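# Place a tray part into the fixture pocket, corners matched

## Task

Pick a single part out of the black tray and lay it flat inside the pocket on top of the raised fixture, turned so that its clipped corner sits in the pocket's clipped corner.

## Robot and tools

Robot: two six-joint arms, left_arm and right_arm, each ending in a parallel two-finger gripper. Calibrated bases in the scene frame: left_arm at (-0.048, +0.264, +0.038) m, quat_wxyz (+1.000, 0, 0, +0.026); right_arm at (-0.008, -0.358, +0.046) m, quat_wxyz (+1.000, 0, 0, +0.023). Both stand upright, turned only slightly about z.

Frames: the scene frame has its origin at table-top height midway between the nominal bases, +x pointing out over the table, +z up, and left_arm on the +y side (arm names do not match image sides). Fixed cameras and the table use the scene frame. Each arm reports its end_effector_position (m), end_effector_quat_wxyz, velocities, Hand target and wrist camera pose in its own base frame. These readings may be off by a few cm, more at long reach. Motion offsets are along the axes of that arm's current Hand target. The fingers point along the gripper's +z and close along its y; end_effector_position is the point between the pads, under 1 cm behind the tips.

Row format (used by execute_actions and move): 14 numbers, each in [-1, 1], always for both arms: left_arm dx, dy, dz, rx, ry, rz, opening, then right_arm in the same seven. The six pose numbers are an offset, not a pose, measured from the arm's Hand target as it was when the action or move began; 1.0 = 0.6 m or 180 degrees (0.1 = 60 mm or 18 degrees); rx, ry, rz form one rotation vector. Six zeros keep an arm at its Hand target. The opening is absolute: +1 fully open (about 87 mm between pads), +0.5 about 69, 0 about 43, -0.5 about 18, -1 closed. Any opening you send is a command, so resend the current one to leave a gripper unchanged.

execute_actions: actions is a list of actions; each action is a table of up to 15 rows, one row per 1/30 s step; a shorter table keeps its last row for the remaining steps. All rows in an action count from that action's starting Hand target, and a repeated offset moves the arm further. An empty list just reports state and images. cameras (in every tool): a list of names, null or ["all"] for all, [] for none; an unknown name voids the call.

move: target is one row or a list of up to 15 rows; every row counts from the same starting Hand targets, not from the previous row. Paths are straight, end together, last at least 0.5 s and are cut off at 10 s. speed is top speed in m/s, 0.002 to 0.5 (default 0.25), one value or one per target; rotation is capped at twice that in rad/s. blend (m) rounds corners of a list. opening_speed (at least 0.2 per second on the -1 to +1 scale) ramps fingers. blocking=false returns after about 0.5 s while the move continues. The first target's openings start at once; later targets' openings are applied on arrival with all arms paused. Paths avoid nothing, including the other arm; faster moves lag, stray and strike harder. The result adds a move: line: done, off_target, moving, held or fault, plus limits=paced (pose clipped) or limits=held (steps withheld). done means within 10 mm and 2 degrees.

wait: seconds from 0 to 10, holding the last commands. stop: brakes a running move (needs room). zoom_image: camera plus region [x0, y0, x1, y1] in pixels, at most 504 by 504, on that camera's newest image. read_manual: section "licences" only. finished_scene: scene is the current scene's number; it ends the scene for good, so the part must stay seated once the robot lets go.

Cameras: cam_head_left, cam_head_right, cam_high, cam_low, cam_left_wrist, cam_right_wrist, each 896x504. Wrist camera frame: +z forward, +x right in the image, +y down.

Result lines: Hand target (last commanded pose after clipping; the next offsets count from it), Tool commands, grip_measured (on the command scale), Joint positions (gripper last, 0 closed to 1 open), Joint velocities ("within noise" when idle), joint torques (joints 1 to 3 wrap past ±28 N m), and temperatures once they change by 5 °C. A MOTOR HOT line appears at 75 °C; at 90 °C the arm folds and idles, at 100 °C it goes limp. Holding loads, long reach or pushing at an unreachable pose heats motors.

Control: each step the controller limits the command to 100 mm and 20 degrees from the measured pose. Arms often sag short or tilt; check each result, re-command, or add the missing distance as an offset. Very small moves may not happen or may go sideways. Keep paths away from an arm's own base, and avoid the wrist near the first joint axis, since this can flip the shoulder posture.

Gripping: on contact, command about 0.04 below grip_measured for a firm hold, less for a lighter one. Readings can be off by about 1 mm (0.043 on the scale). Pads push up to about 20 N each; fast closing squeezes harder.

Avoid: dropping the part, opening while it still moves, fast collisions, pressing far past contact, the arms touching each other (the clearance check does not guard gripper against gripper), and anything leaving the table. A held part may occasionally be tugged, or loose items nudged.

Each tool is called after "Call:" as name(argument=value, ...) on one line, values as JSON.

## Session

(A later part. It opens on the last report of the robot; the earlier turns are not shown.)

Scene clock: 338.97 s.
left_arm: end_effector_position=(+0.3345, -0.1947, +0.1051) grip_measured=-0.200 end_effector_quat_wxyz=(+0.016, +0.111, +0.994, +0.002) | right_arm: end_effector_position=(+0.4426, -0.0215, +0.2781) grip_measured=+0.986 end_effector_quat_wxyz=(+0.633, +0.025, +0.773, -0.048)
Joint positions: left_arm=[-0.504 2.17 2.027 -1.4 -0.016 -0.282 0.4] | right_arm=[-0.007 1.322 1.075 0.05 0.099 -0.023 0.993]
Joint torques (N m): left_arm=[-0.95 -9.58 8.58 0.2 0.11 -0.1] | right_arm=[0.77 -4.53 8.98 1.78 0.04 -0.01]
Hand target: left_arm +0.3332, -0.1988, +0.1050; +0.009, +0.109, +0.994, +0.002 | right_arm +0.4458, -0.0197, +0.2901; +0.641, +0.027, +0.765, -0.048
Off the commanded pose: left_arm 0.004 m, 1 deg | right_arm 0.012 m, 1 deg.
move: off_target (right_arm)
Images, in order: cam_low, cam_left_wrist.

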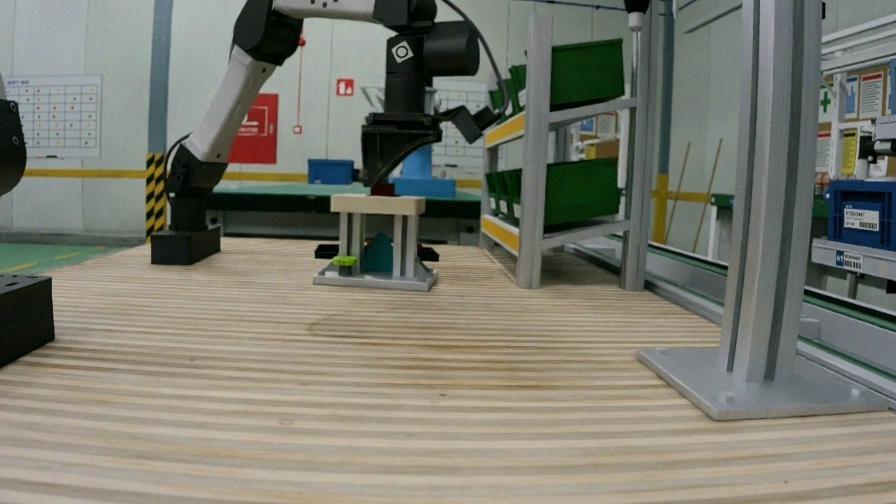

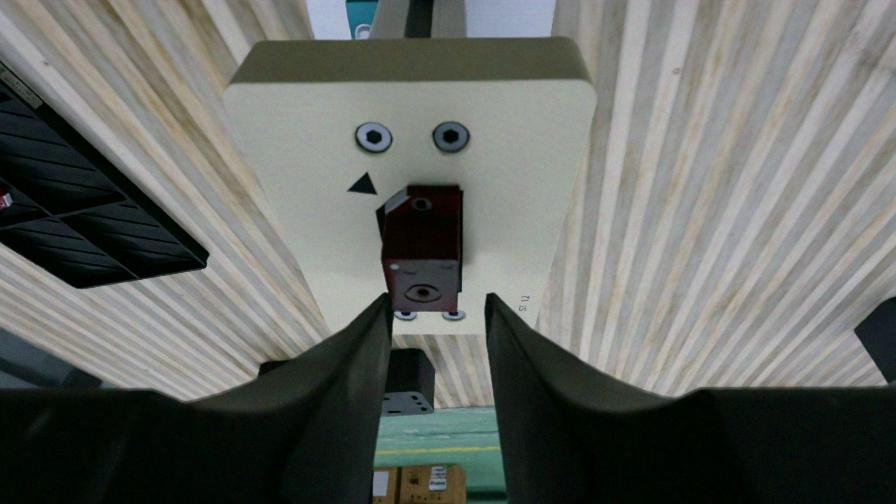

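Call:
move(target=[-0.02,0.007,0.008,0,0,0,-0.2,0,0,0,0,0,0,1], speed=0.05, cameras=["cam_left_wrist","cam_low"])

Call:
zoom_image(camera="cam_left_wrist", region=[340, 140, 540, 340])

Call:
zoom_image(camera="cam_low", region=[320, 130, 450, 230])

Scene clock: 347.13 s.
left_arm: end_effector_position=(+0.3422, -0.1964, +0.1012) grip_measured=-0.200 end_effector_quat_wxyz=(+0.010, +0.107, +0.994, +0.004) | right_arm: end_effector_position=(+0.4426, -0.0215, +0.2781) grip_measured=+0.986 end_effector_quat_wxyz=(+0.633, +0.025, +0.773, -0.048)
Joint positions: left_arm=[-0.499 2.221 2.092 -1.426 -0.016 -0.284 0.4] | right_arm=[-0.007 1.322 1.075 0.05 0.099 -0.023 0.993]
Joint torques (N m): left_arm=[0.14 -9.88 8.61 0.3 0.12 0.09] | right_arm=[0.77 -4.53 8.98 1.78 0.04 -0.01]
Hand target: left_arm +0.3458, -0.1973, +0.1004; +0.009, +0.109, +0.994, +0.002 | right_arm +0.4458, -0.0197, +0.2901; +0.641, +0.027, +0.765, -0.048
Off the commanded pose: left_arm 0.004 m, 0 deg | right_arm 0.012 m, 1 deg.
move: off_target (right_arm)
Images, in order: cam_low, cam_left_wrist.

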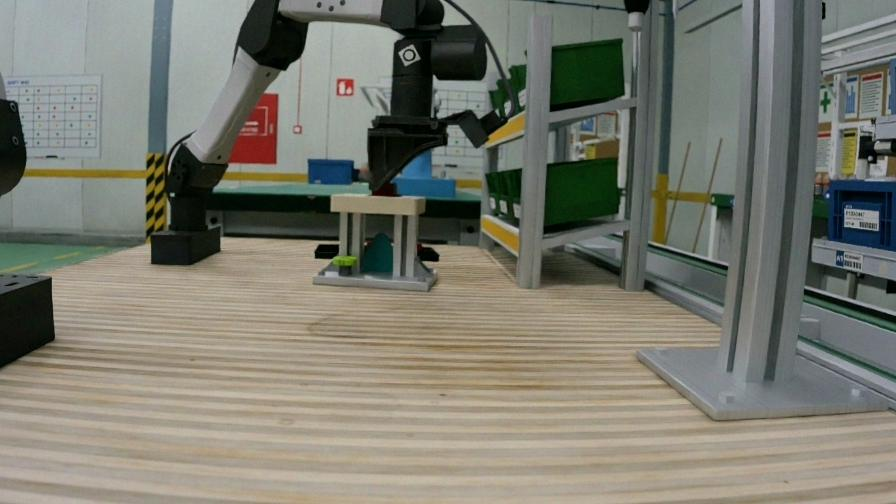

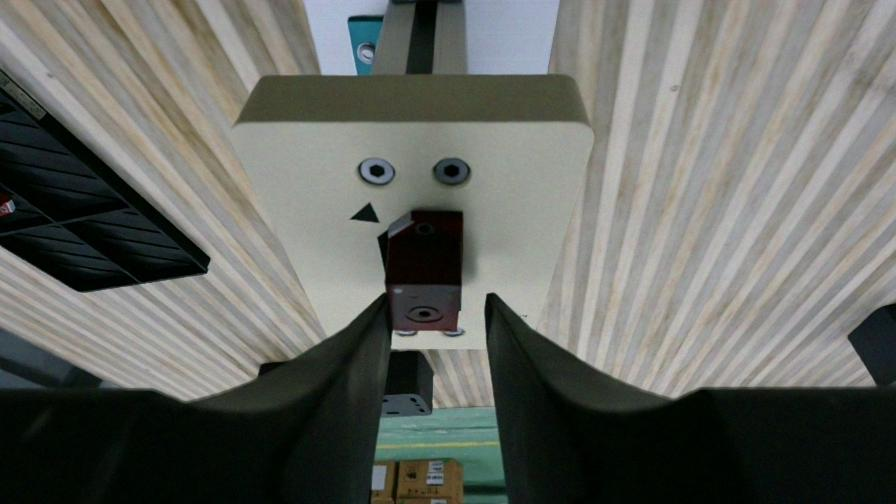

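Scaled by 2.520 from the camera's 896x504 image, which has a finer 1280x720 frame.

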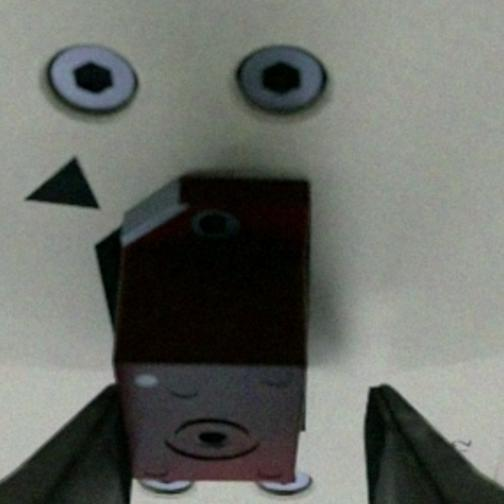

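Scaled by 3.877 from the camera's 896x504 image, which has a finer 1280x720 frame.

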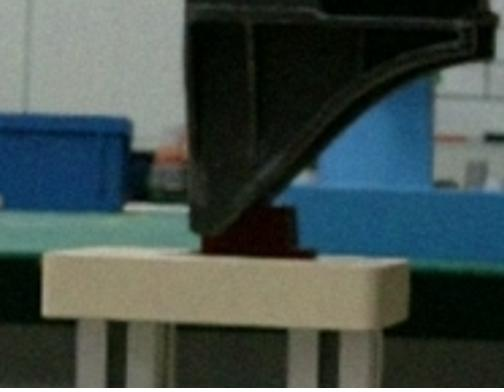

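Call:
move(target=[[0,0.007,-0.004,0,0,0,0,0,0,0,0,0,0,1],[-0.009,0.009,-0.002,0,0,0,0,0,0,0,0,0,0,1]], speed=0.05, cameras=["cam_left_wrist","cam_low"])

Call:
zoom_image(camera="cam_left_wrist", region=[340, 140, 540, 340])

Call:
zoom_image(camera="cam_low", region=[320, 130, 450, 230])

Scene clock: 354.30 s.
left_arm: end_effector_position=(+0.3509, -0.1945, +0.1025) grip_measured=+0.000 end_effector_quat_wxyz=(+0.016, +0.107, +0.994, +0.002) | right_arm: end_effector_position=(+0.4426, -0.0215, +0.2781) grip_measured=+0.986 end_effector_quat_wxyz=(+0.633, +0.025, +0.773, -0.048)
Joint positions: left_arm=[-0.485 2.242 2.133 -1.434 -0.016 -0.271 0.5] | right_arm=[-0.007 1.322 1.075 0.05 0.099 -0.023 0.993]
Joint torques (N m): left_arm=[0.31 -10.03 8.5 0.21 0.12 0.1] | right_arm=[0.77 -4.52 8.95 1.78 0.04 -0.01]
Hand target: left_arm +0.3522, -0.1933, +0.1017; +0.009, +0.109, +0.994, +0.002 | right_arm +0.4458, -0.0197, +0.2901; +0.641, +0.027, +0.765, -0.048
Off the commanded pose: left_arm 0.002 m, 1 deg | right_arm 0.012 m, 1 deg.
move: off_target (right_arm)
Images, in order: cam_low, cam_left_wrist.

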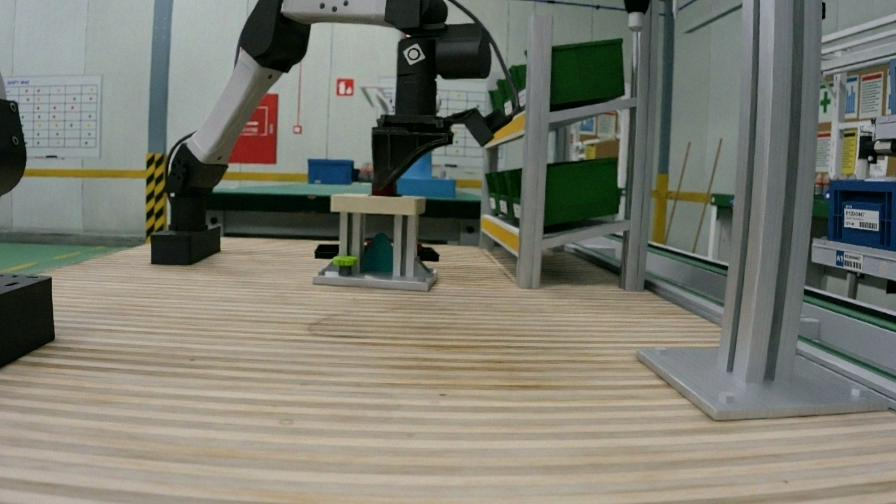

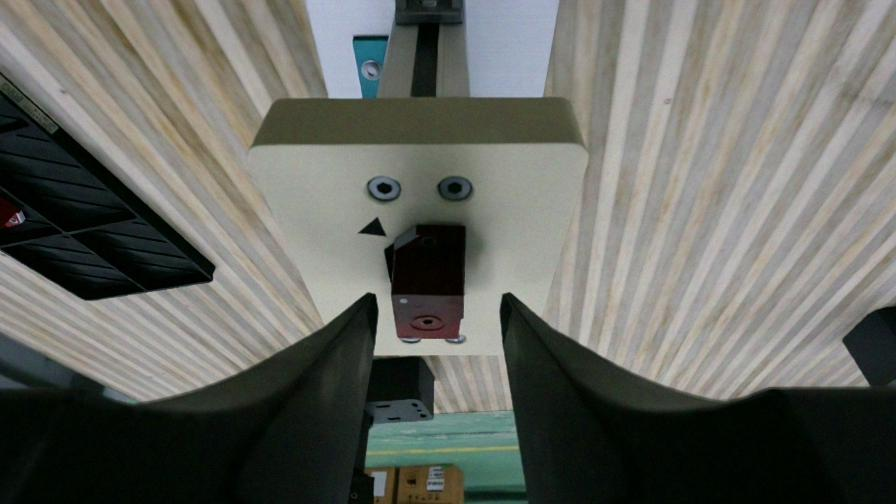

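Scaled by 2.520 from the camera's 896x504 image, which has a finer 1280x720 frame.

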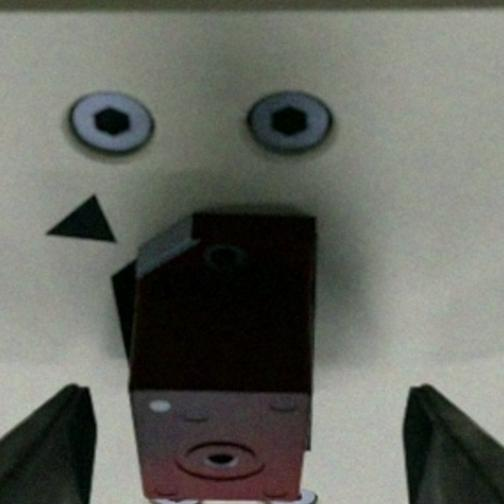

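Scaled by 3.877 from the camera's 896x504 image, which has a finer 1280x720 frame.

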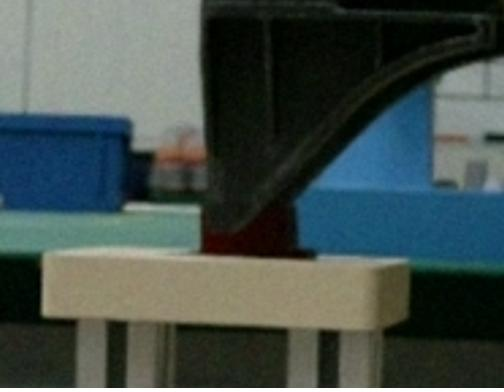

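Call:
move(target=[-0.004,0.006,0.002,0,0,0,0,0,0,0,0,0,0,1], speed=0.05, cameras=["cam_left_wrist"])

Call:
move(target=[0,0,0,0,0,0,-0.55,0,0,0,0,0,0,1], opening_speed=0.4, cameras=["cam_left_wrist","cam_low"])

Call:
zoom_image(camera="cam_left_wrist", region=[340, 140, 540, 340])

Call:
zoom_image(camera="cam_low", region=[320, 130, 450, 230])

Scene clock: 361.87 s.
left_arm: end_effector_position=(+0.3537, -0.1912, +0.1014) grip_measured=+0.000 end_effector_quat_wxyz=(+0.015, +0.107, +0.994, +0.003) | right_arm: end_effector_position=(+0.4426, -0.0215, +0.2781) grip_measured=+0.986 end_effector_quat_wxyz=(+0.633, +0.025, +0.773, -0.048)
Joint positions: left_arm=[-0.476 2.249 2.14 -1.436 -0.016 -0.261 0.5] | right_arm=[-0.007 1.322 1.075 0.05 0.099 -0.023 0.993]
Joint torques (N m): left_arm=[0.28 -10.03 8.55 0.24 0.12 0.11] | right_arm=[0.77 -4.53 8.96 1.78 0.04 -0.01]
Motor temperatures (°C): left_arm=[18 37 27 21 18 18 19] | right_arm=[21 26 35 39 20 19 17]
Heat: left arm: 37 °C; right arm: 39 °C.
Hand target: left_arm +0.3554, -0.1902, +0.1005; +0.009, +0.109, +0.994, +0.002 | right_arm +0.4458, -0.0197, +0.2901; +0.641, +0.027, +0.765, -0.048
Off the commanded pose: left_arm 0.002 m, 1 deg | right_arm 0.012 m, 1 deg.
move: off_target (right_arm)
Images, in order: cam_left_wrist.

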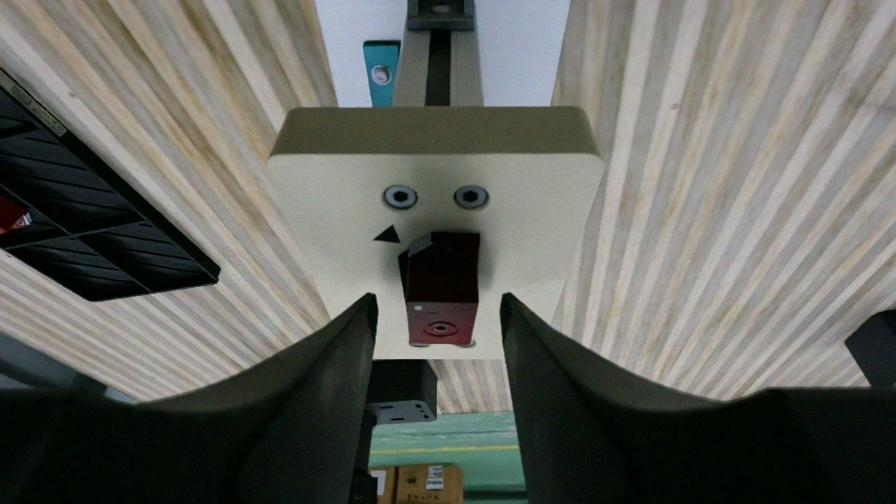

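Scene clock: 363.47 s.
left_arm: end_effector_position=(+0.3539, -0.1911, +0.1015) grip_measured=-0.403 end_effector_quat_wxyz=(+0.015, +0.107, +0.994, +0.003) | right_arm: end_effector_position=(+0.4426, -0.0215, +0.2781) grip_measured=+0.986 end_effector_quat_wxyz=(+0.633, +0.025, +0.773, -0.048)
Joint positions: left_arm=[-0.475 2.249 2.14 -1.436 -0.016 -0.261 0.299] | right_arm=[-0.007 1.322 1.075 0.05 0.099 -0.023 0.993]
Joint torques (N m): left_arm=[0.23 -10.03 8.55 0.23 0.12 0.11] | right_arm=[0.76 -4.53 8.96 1.78 0.04 -0.01]
Hand target: left_arm +0.3555, -0.1904, +0.1006; +0.009, +0.109, +0.994, +0.002 | right_arm +0.4458, -0.0197, +0.2901; +0.641, +0.027, +0.765, -0.048
Off the commanded pose: left_arm 0.002 m, 1 deg | right_arm 0.012 m, 1 deg.
move: off_target (right_arm)
Images, in order: cam_low, cam_left_wrist.

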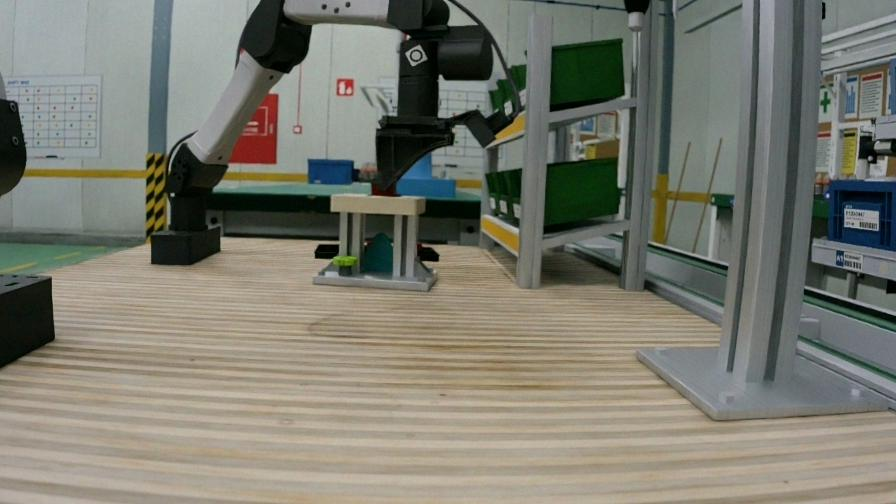

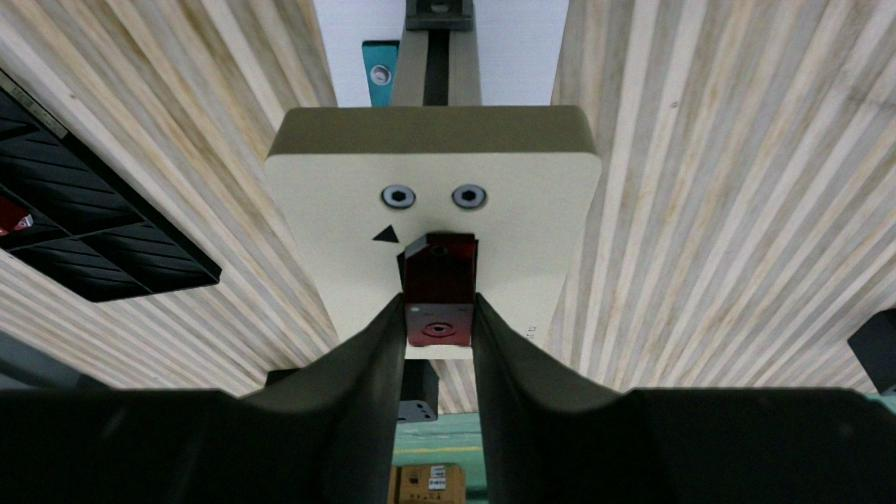

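Scaled by 2.520 from the camera's 896x504 image, which has a finer 1280x720 frame.

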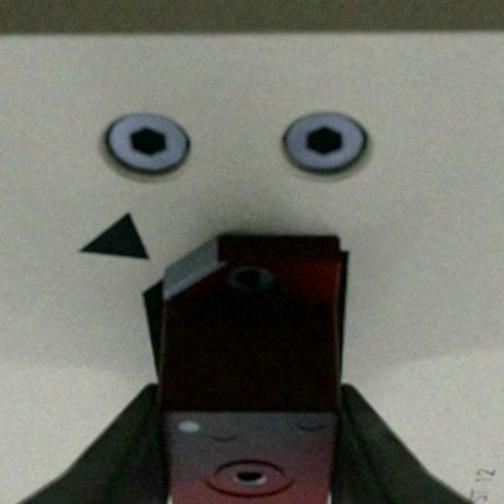

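Scaled by 3.877 from the camera's 896x504 image, which has a finer 1280x720 frame.

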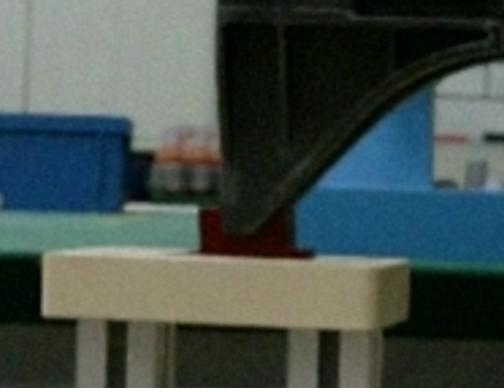

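Call:
move(target=[0.008,0.001,0.006,0,0,0,-0.55,0,0,0,0,0,0,1], speed=0.02, cameras=["cam_left_wrist"])

Call:
zoom_image(camera="cam_left_wrist", region=[340, 140, 540, 340])

Scene clock: 369.00 s.
left_arm: end_effector_position=(+0.3525, -0.1907, +0.1001) grip_measured=-0.403 end_effector_quat_wxyz=(+0.012, +0.107, +0.994, +0.003) | right_arm: end_effector_position=(+0.4426, -0.0215, +0.2781) grip_measured=+0.986 end_effector_quat_wxyz=(+0.633, +0.025, +0.773, -0.048)
Joint positions: left_arm=[-0.475 2.249 2.134 -1.436 -0.014 -0.261 0.299] | right_arm=[-0.007 1.322 1.075 0.05 0.099 -0.023 0.993]
Joint torques (N m): left_arm=[0.08 -12.6 3.44 0.53 0.09 0.09] | right_arm=[0.77 -4.53 8.96 1.78 0.04 -0.01]
Hand target: left_arm +0.3509, -0.1887, +0.0969; +0.009, +0.109, +0.994, +0.002 | right_arm +0.4458, -0.0197, +0.2901; +0.641, +0.027, +0.765, -0.048
Off the commanded pose: left_arm 0.004 m, 0 deg | right_arm 0.012 m, 1 deg.
move: off_target (right_arm)
Images, in order: cam_left_wrist.

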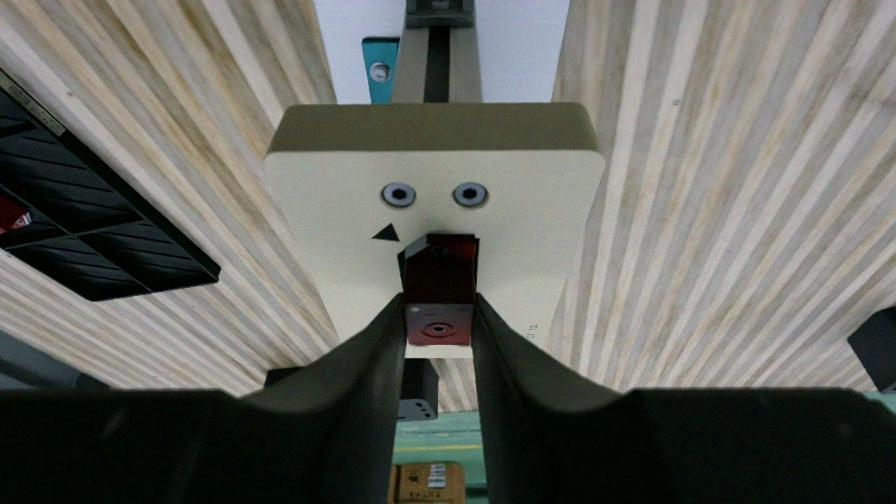

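Scaled by 2.520 from the camera's 896x504 image, which has a finer 1280x720 frame.

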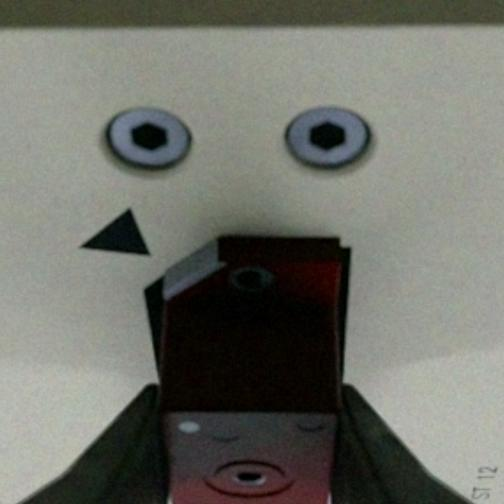

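Moving smoothly: ~10z left. Continue.

Call:
move(target=[0.005,0.001,0.001,0,0,0,-0.55,0,0,0,0,0,0,1], speed=0.02, cameras=["cam_left_wrist"])

Call:
zoom_image(camera="cam_left_wrist", region=[340, 140, 540, 340])

Scene clock: 372.47 s.
left_arm: end_effector_position=(+0.3481, -0.1897, +0.0986) grip_measured=-0.403 end_effector_quat_wxyz=(+0.007, +0.107, +0.994, +0.001) | right_arm: end_effector_position=(+0.4426, -0.0215, +0.2781) grip_measured=+0.986 end_effector_quat_wxyz=(+0.633, +0.025, +0.773, -0.048)
Joint positions: left_arm=[-0.475 2.236 2.106 -1.429 -0.007 -0.261 0.299] | right_arm=[-0.007 1.322 1.075 0.05 0.099 -0.023 0.993]
Joint torques (N m): left_arm=[0.06 -12.88 3.38 0.57 0.03 0.09] | right_arm=[0.77 -4.52 8.96 1.78 0.04 -0.01]
Hand target: left_arm +0.3481, -0.1874, +0.0964; +0.009, +0.109, +0.994, +0.002 | right_arm +0.4458, -0.0197, +0.2901; +0.641, +0.027, +0.765, -0.048
Off the commanded pose: left_arm 0.003 m, 0 deg | right_arm 0.012 m, 1 deg.
move: off_target (right_arm)
Images, in order: cam_left_wrist.

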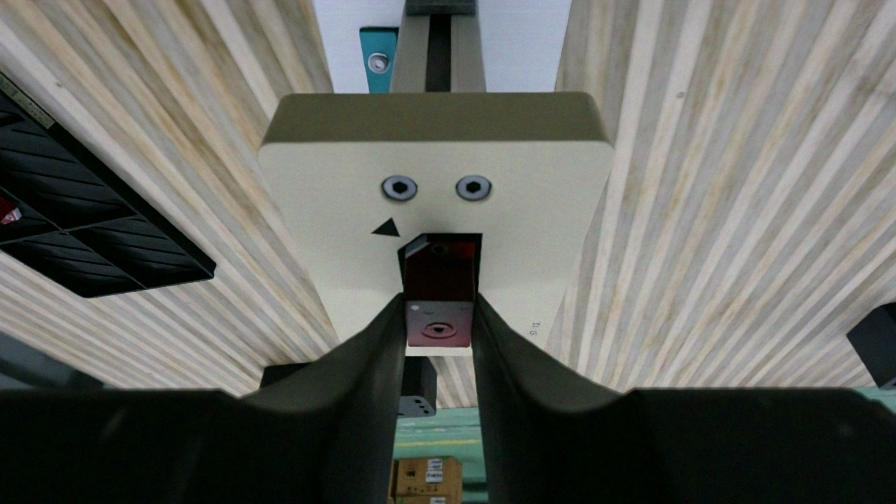

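Scaled by 2.520 from the camera's 896x504 image, which has a finer 1280x720 frame.

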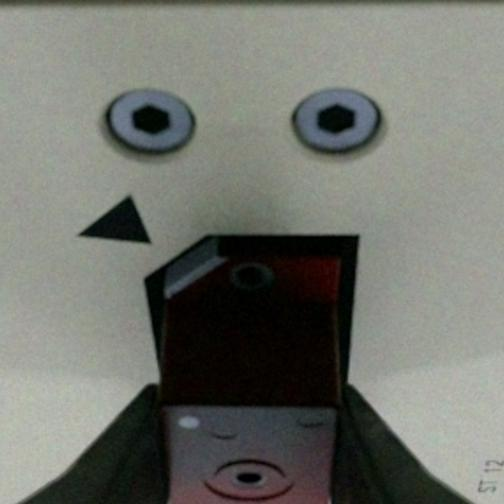

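Call:
move(target=[0,0,0.01,0,0,0,-0.55,0,0,0,0,0,0,1], speed=0.02, cameras=["cam_left_wrist","cam_low"])

Call:
zoom_image(camera="cam_left_wrist", region=[340, 140, 540, 340])

Call:
zoom_image(camera="cam_low", region=[320, 130, 450, 230])

Scene clock: 378.20 s.
left_arm: end_effector_position=(+0.3481, -0.1898, +0.0984) grip_measured=-0.403 end_effector_quat_wxyz=(+0.012, +0.107, +0.994, -0.001) | right_arm: end_effector_position=(+0.4426, -0.0215, +0.2781) grip_measured=+0.986 end_effector_quat_wxyz=(+0.633, +0.025, +0.773, -0.048)
Joint positions: left_arm=[-0.475 2.222 2.083 -1.409 -0.007 -0.261 0.299] | right_arm=[-0.007 1.322 1.075 0.05 0.099 -0.023 0.993]
Joint torques (N m): left_arm=[0.08 -11.6 2.89 0.65 0.03 0.09] | right_arm=[0.77 -4.53 8.96 1.78 0.04 -0.01]
Hand target: left_arm +0.3482, -0.1874, +0.0903; +0.009, +0.109, +0.994, +0.002 | right_arm +0.4458, -0.0197, +0.2901; +0.641, +0.027, +0.765, -0.048
Off the commanded pose: left_arm 0.008 m, 0 deg | right_arm 0.012 m, 1 deg.
move: off_target (right_arm)
Images, in order: cam_low, cam_left_wrist.

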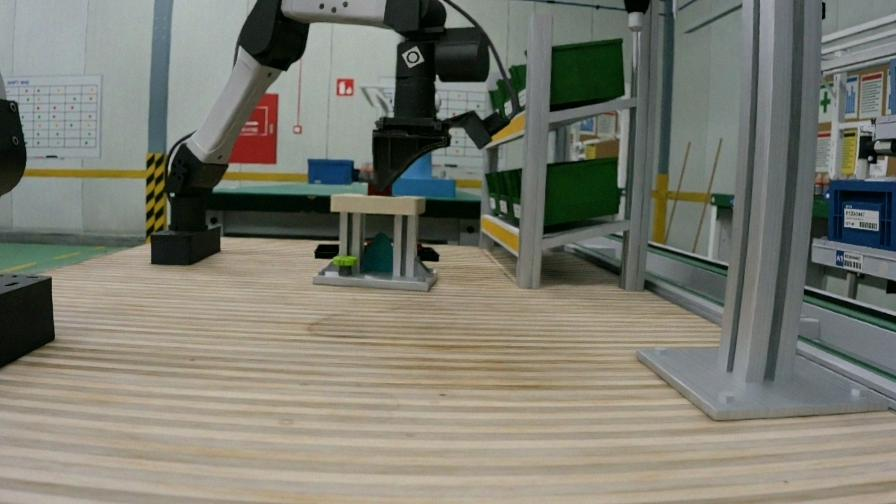

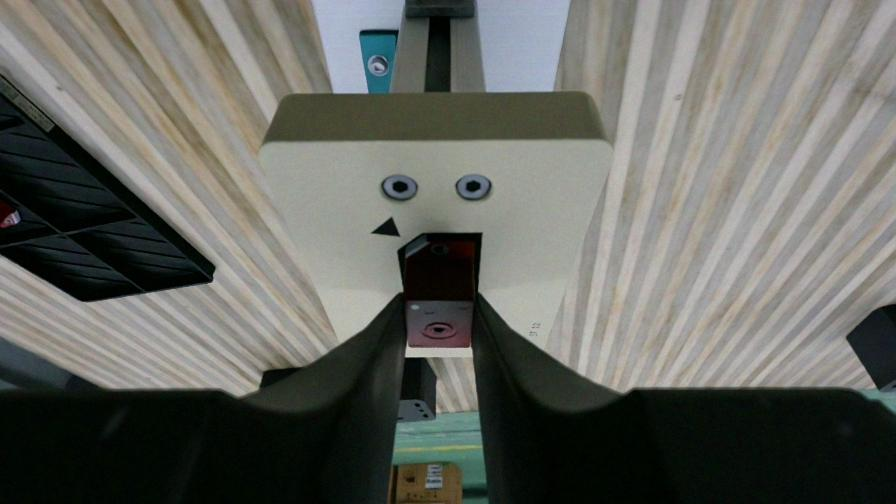

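Scaled by 2.520 from the camera's 896x504 image, which has a finer 1280x720 frame.

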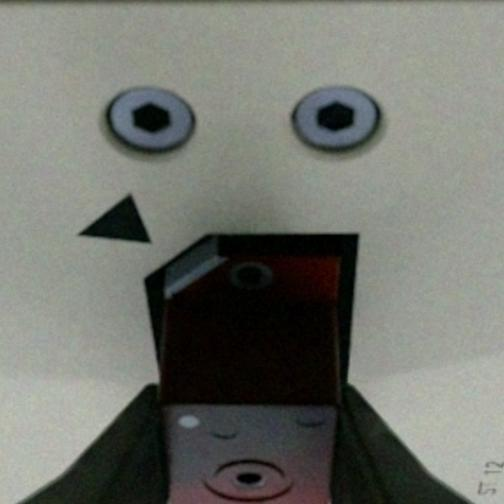

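Scaled by 3.877 from the camera's 896x504 image, which has a finer 1280x720 frame.

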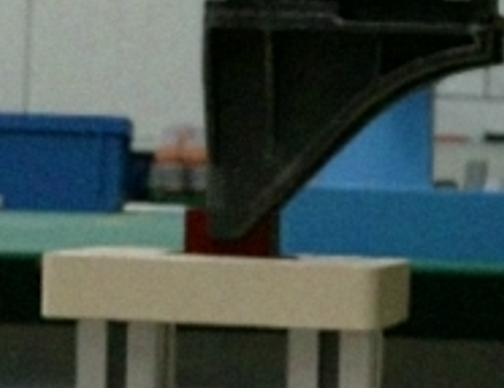

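Call:
zoom_image(camera="cam_left_wrist", region=[390, 220, 490, 290])

Call:
zoom_image(camera="cam_low", region=[355, 170, 415, 210])

Scaled by 5.040 from the camera's 896x504 image, which has a finer 1280x720 frame.

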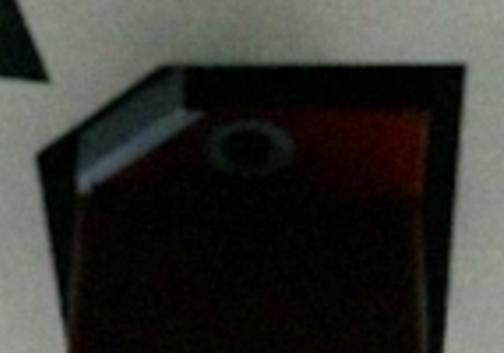

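Scaled by 8.400 from the camera's 896x504 image, which has a finer 1280x720 frame.

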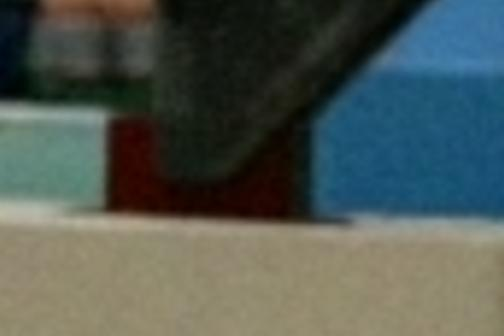

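Call:
move(target=[0,0,-0.004,0,0,0,0,0,0,0,0,0,0,1], opening_speed=0.5, cameras=["cam_left_wrist"])

Call:
move(target=[0.03,0,-0.1,0,0,0,0,0,0,0,0,0,0,1], speed=0.1, cameras=["cam_left_wrist","cam_low"])

Call:
zoom_image(camera="cam_left_wrist", region=[340, 60, 540, 260])

Call:
zoom_image(camera="cam_low", region=[325, 165, 425, 225])

Scene clock: 398.60 s.
left_arm: end_effector_position=(+0.3449, -0.1882, +0.0943) grip_measured=+0.000 end_effector_quat_wxyz=(+0.004, +0.107, +0.994, +0.002) | right_arm: end_effector_position=(+0.4426, -0.0215, +0.2781) grip_measured=+0.986 end_effector_quat_wxyz=(+0.633, +0.025, +0.773, -0.048)
Joint positions: left_arm=[-0.475 2.222 2.064 -1.407 -0.007 -0.261 0.5] | right_arm=[-0.007 1.322 1.075 0.05 0.099 -0.023 0.993]
Joint torques (N m): left_arm=[0.09 -11.58 5.7 0.5 0.03 0.09] | right_arm=[0.76 -4.53 8.98 1.78 0.04 -0.01]
Hand target: left_arm +0.3481, -0.1874, +0.0927; +0.009, +0.109, +0.994, +0.002 | right_arm +0.4458, -0.0197, +0.2901; +0.641, +0.027, +0.765, -0.048
Off the commanded pose: left_arm 0.004 m, 1 deg | right_arm 0.012 m, 1 deg.
move: off_target (right_arm)
Images, in order: cam_left_wrist.

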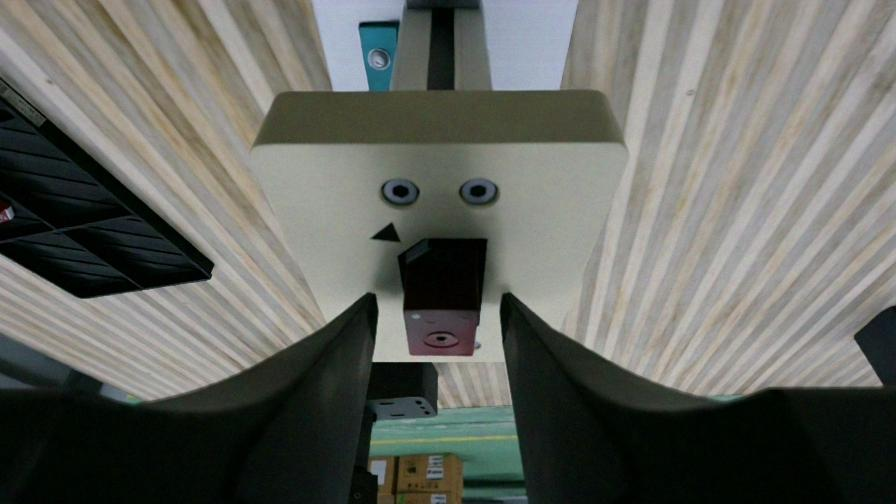

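Scene clock: 399.77 s.
left_arm: end_effector_position=(+0.3325, -0.1818, +0.1292) grip_measured=+0.000 end_effector_quat_wxyz=(-0.001, +0.107, +0.994, +0.004) | right_arm: end_effector_position=(+0.4426, -0.0215, +0.2781) grip_measured=+0.986 end_effector_quat_wxyz=(+0.633, +0.025, +0.773, -0.048)
Joint positions: left_arm=[-0.475 2.19 2.149 -1.536 -0.007 -0.261 0.5] | right_arm=[-0.007 1.322 1.075 0.05 0.099 -0.023 0.993]
Joint torques (N m): left_arm=[-1.03 -16.24 7.71 0.15 0.04 -0.03] | right_arm=[0.76 -4.52 8.98 1.78 0.04 -0.01]
Hand target: left_arm +0.3296, -0.1836, +0.1524; +0.009, +0.109, +0.994, +0.002 | right_arm +0.4458, -0.0197, +0.2901; +0.641, +0.027, +0.765, -0.048
Off the commanded pose: left_arm 0.023 m, 1 deg | right_arm 0.012 m, 1 deg.
joint sent to its limit (left arm) — joint 4 (wrist pitch), lower limit. The joint targets still meet the commanded pose.
move: off_target (left_arm, right_arm)
Images, in order: cam_low, cam_left_wrist.

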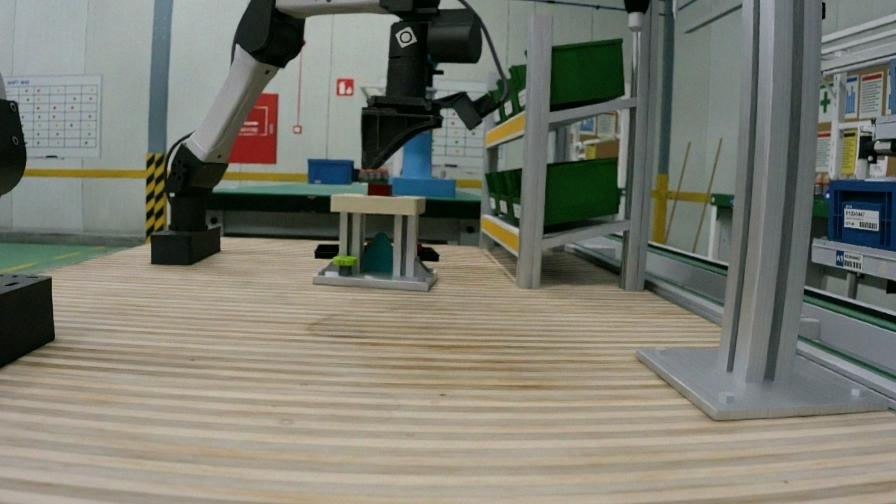

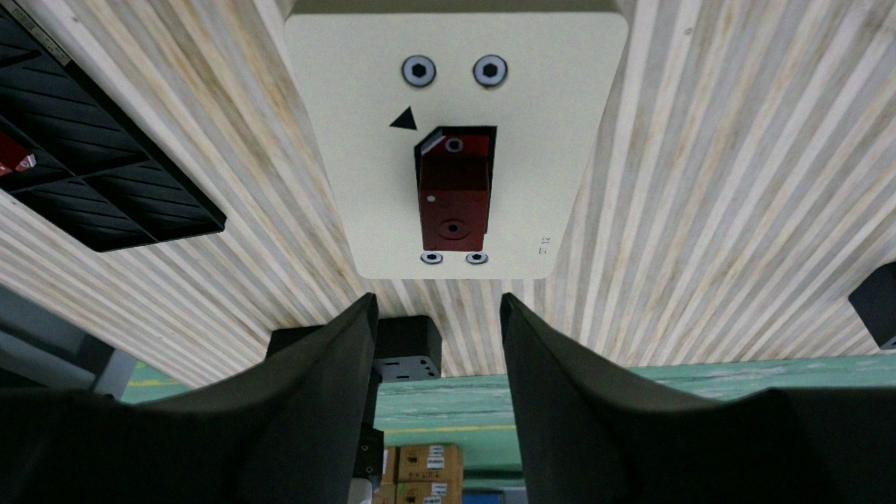

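Scaled by 2.520 from the camera's 896x504 image, which has a finer 1280x720 frame.

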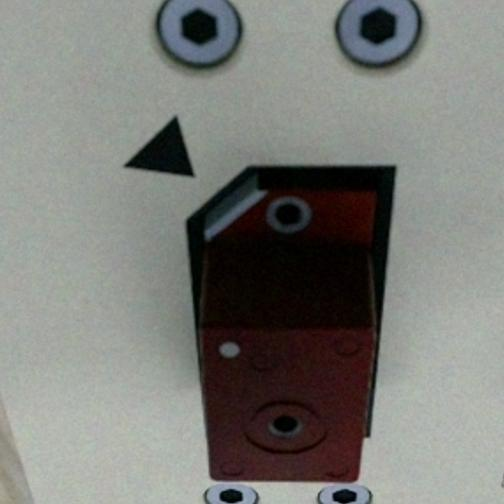

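Scaled by 5.040 from the camera's 896x504 image, which has a finer 1280x720 frame.

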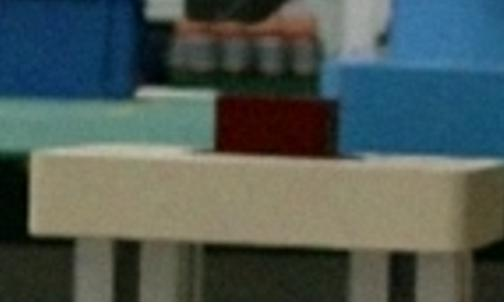

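Call:
zoom_image(camera="cam_left_wrist", region=[405, 115, 505, 265])

Call:
zoom_image(camera="cam_low", region=[355, 175, 415, 205])

Call:
zoom_image(camera="cam_head_left", region=[290, 180, 370, 260])

Scaled by 3.360 from the camera's 896x504 image, which has a finer 1280x720 frame.

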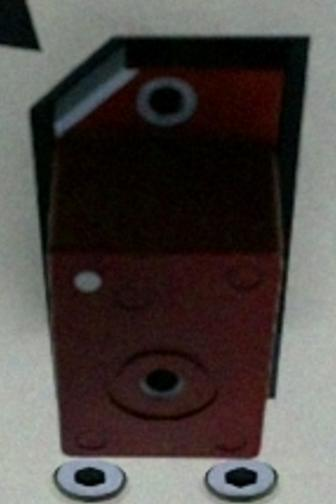

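Scaled by 8.400 from the camera's 896x504 image, which has a finer 1280x720 frame.

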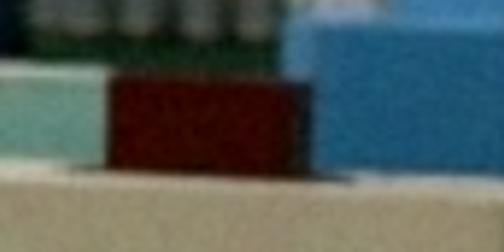

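This scene's latest camera images include none from cam_head_left. They are from: cam_low, cam_left_wrist. cam_head_left's image comes with the result of a call that names it in "cameras".

Call:
move(target=[[-0.0355,-0.003,0,0,0,0,-1,0,0,0,0,0,0,1],[-0.0355,-0.003,0.05,0,0,0,-1,0,0,0,0,0,0,1]], speed=0.06, cameras=["cam_left_wrist","cam_low","cam_head_left"])

Call:
move(target=[0,0,0.035,0,0,0,-1,0,0,0,0,0,0,1], speed=0.03, cameras=["cam_left_wrist","cam_low"])

Call:
zoom_image(camera="cam_low", region=[355, 175, 415, 205])

Scene clock: 421.33 s.
left_arm: end_effector_position=(+0.3500, -0.1908, +0.1276) grip_measured=-0.959 end_effector_quat_wxyz=(+0.015, +0.107, +0.994, -0.002) | right_arm: end_effector_position=(+0.4426, -0.0215, +0.2781) grip_measured=+0.986 end_effector_quat_wxyz=(+0.633, +0.025, +0.773, -0.048)
Joint positions: left_arm=[-0.475 2.252 2.251 -1.54 -0.007 -0.261 0.02] | right_arm=[-0.007 1.322 1.075 0.05 0.099 -0.023 0.993]
Joint torques (N m): left_arm=[-0.18 -10.44 6.05 0.39 0.03 0.06] | right_arm=[0.77 -4.53 8.98 1.78 0.04 -0.01]
Motor temperatures (°C): left_arm=[18 48 26 21 18 18 19] | right_arm=[21 26 36 39 20 19 17]
Heat: left arm: 48 °C; right arm: 39 °C.
Hand target: left_arm +0.3505, -0.1900, +0.1227; +0.009, +0.109, +0.994, +0.002 | right_arm +0.4458, -0.0197, +0.2901; +0.641, +0.027, +0.765, -0.048
Off the commanded pose: left_arm 0.005 m, 1 deg | right_arm 0.012 m, 1 deg.
move: off_target (right_arm)
Images, in order: cam_head_left, cam_low, cam_left_wrist.

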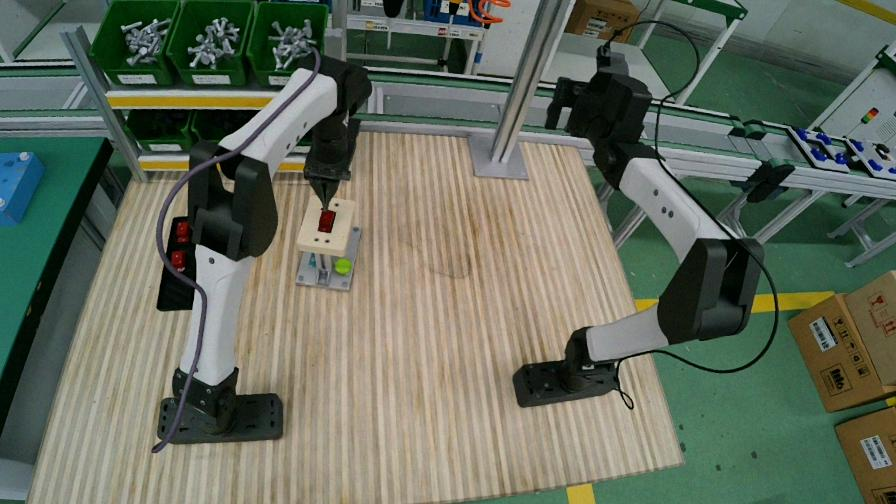

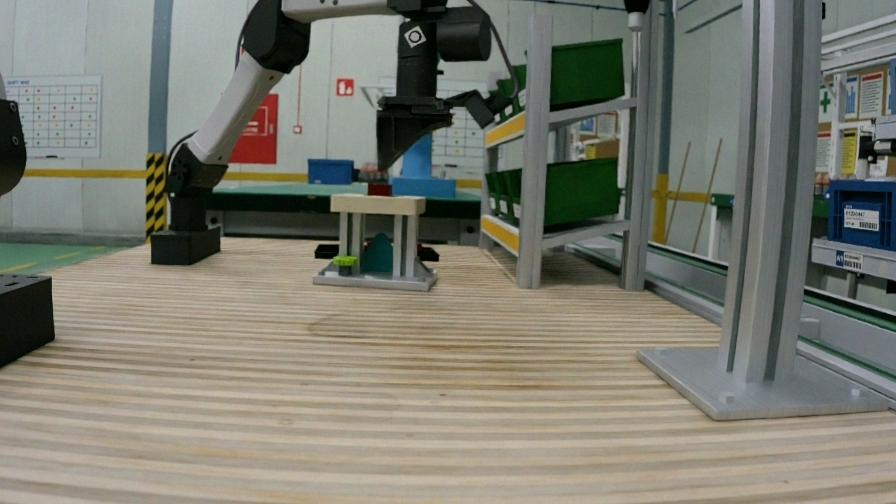

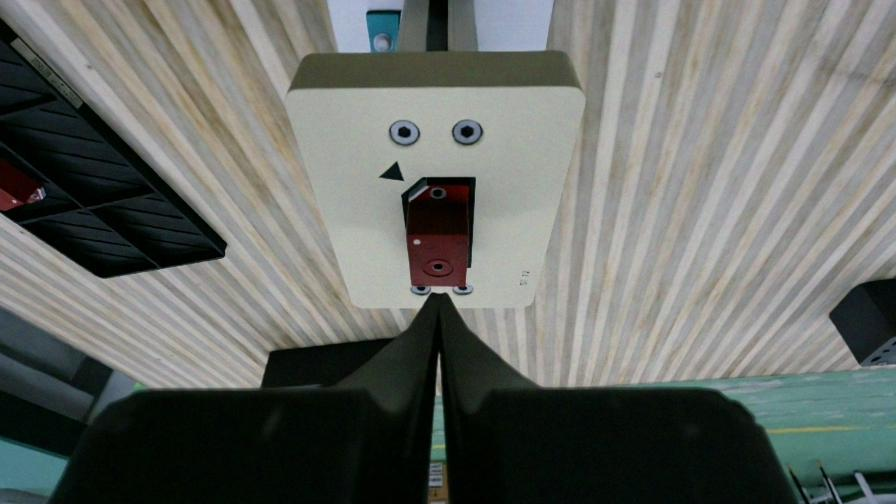

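Scene clock: 422.27 s.
left_arm: end_effector_position=(+0.3444, -0.1879, +0.1084) grip_measured=-0.959 end_effector_quat_wxyz=(-0.004, +0.107, +0.994, +0.005) | right_arm: end_effector_position=(+0.4426, -0.0215, +0.2781) grip_measured=+0.986 end_effector_quat_wxyz=(+0.633, +0.025, +0.773, -0.048)
Joint positions: left_arm=[-0.475 2.252 2.166 -1.497 -0.007 -0.261 0.02] | right_arm=[-0.007 1.322 1.075 0.05 0.099 -0.023 0.993]
Joint torques (N m): left_arm=[-0.14 -12.19 3.11 0.84 0.02 0.07] | right_arm=[0.77 -4.52 8.98 1.78 0.04 -0.01]
Hand target: left_arm +0.3508, -0.1899, +0.1017; +0.009, +0.109, +0.994, +0.002 | right_arm +0.4458, -0.0197, +0.2901; +0.641, +0.027, +0.765, -0.048
Off the commanded pose: left_arm 0.010 m, 2 deg | right_arm 0.012 m, 1 deg.
move: off_target (right_arm)
Images, in order: cam_low, cam_left_wrist.

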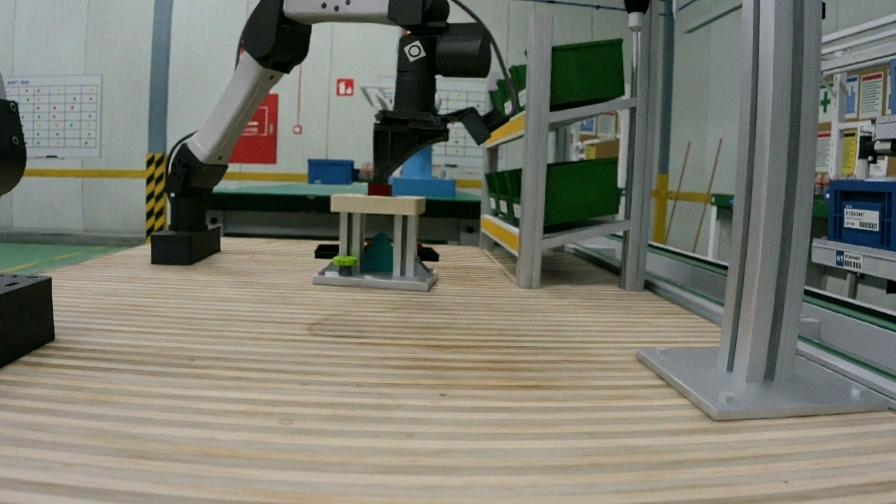

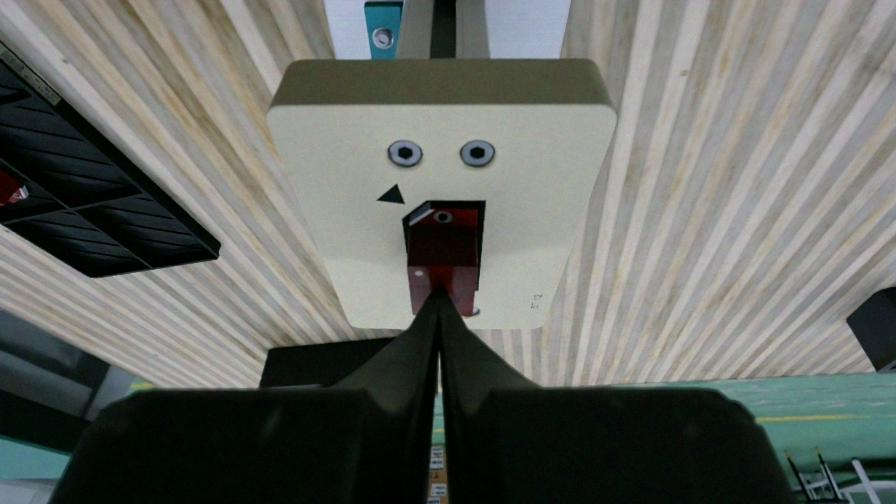

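Scaled by 8.400 from the camera's 896x504 image, which has a finer 1280x720 frame.

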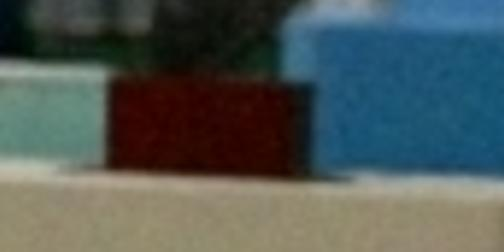

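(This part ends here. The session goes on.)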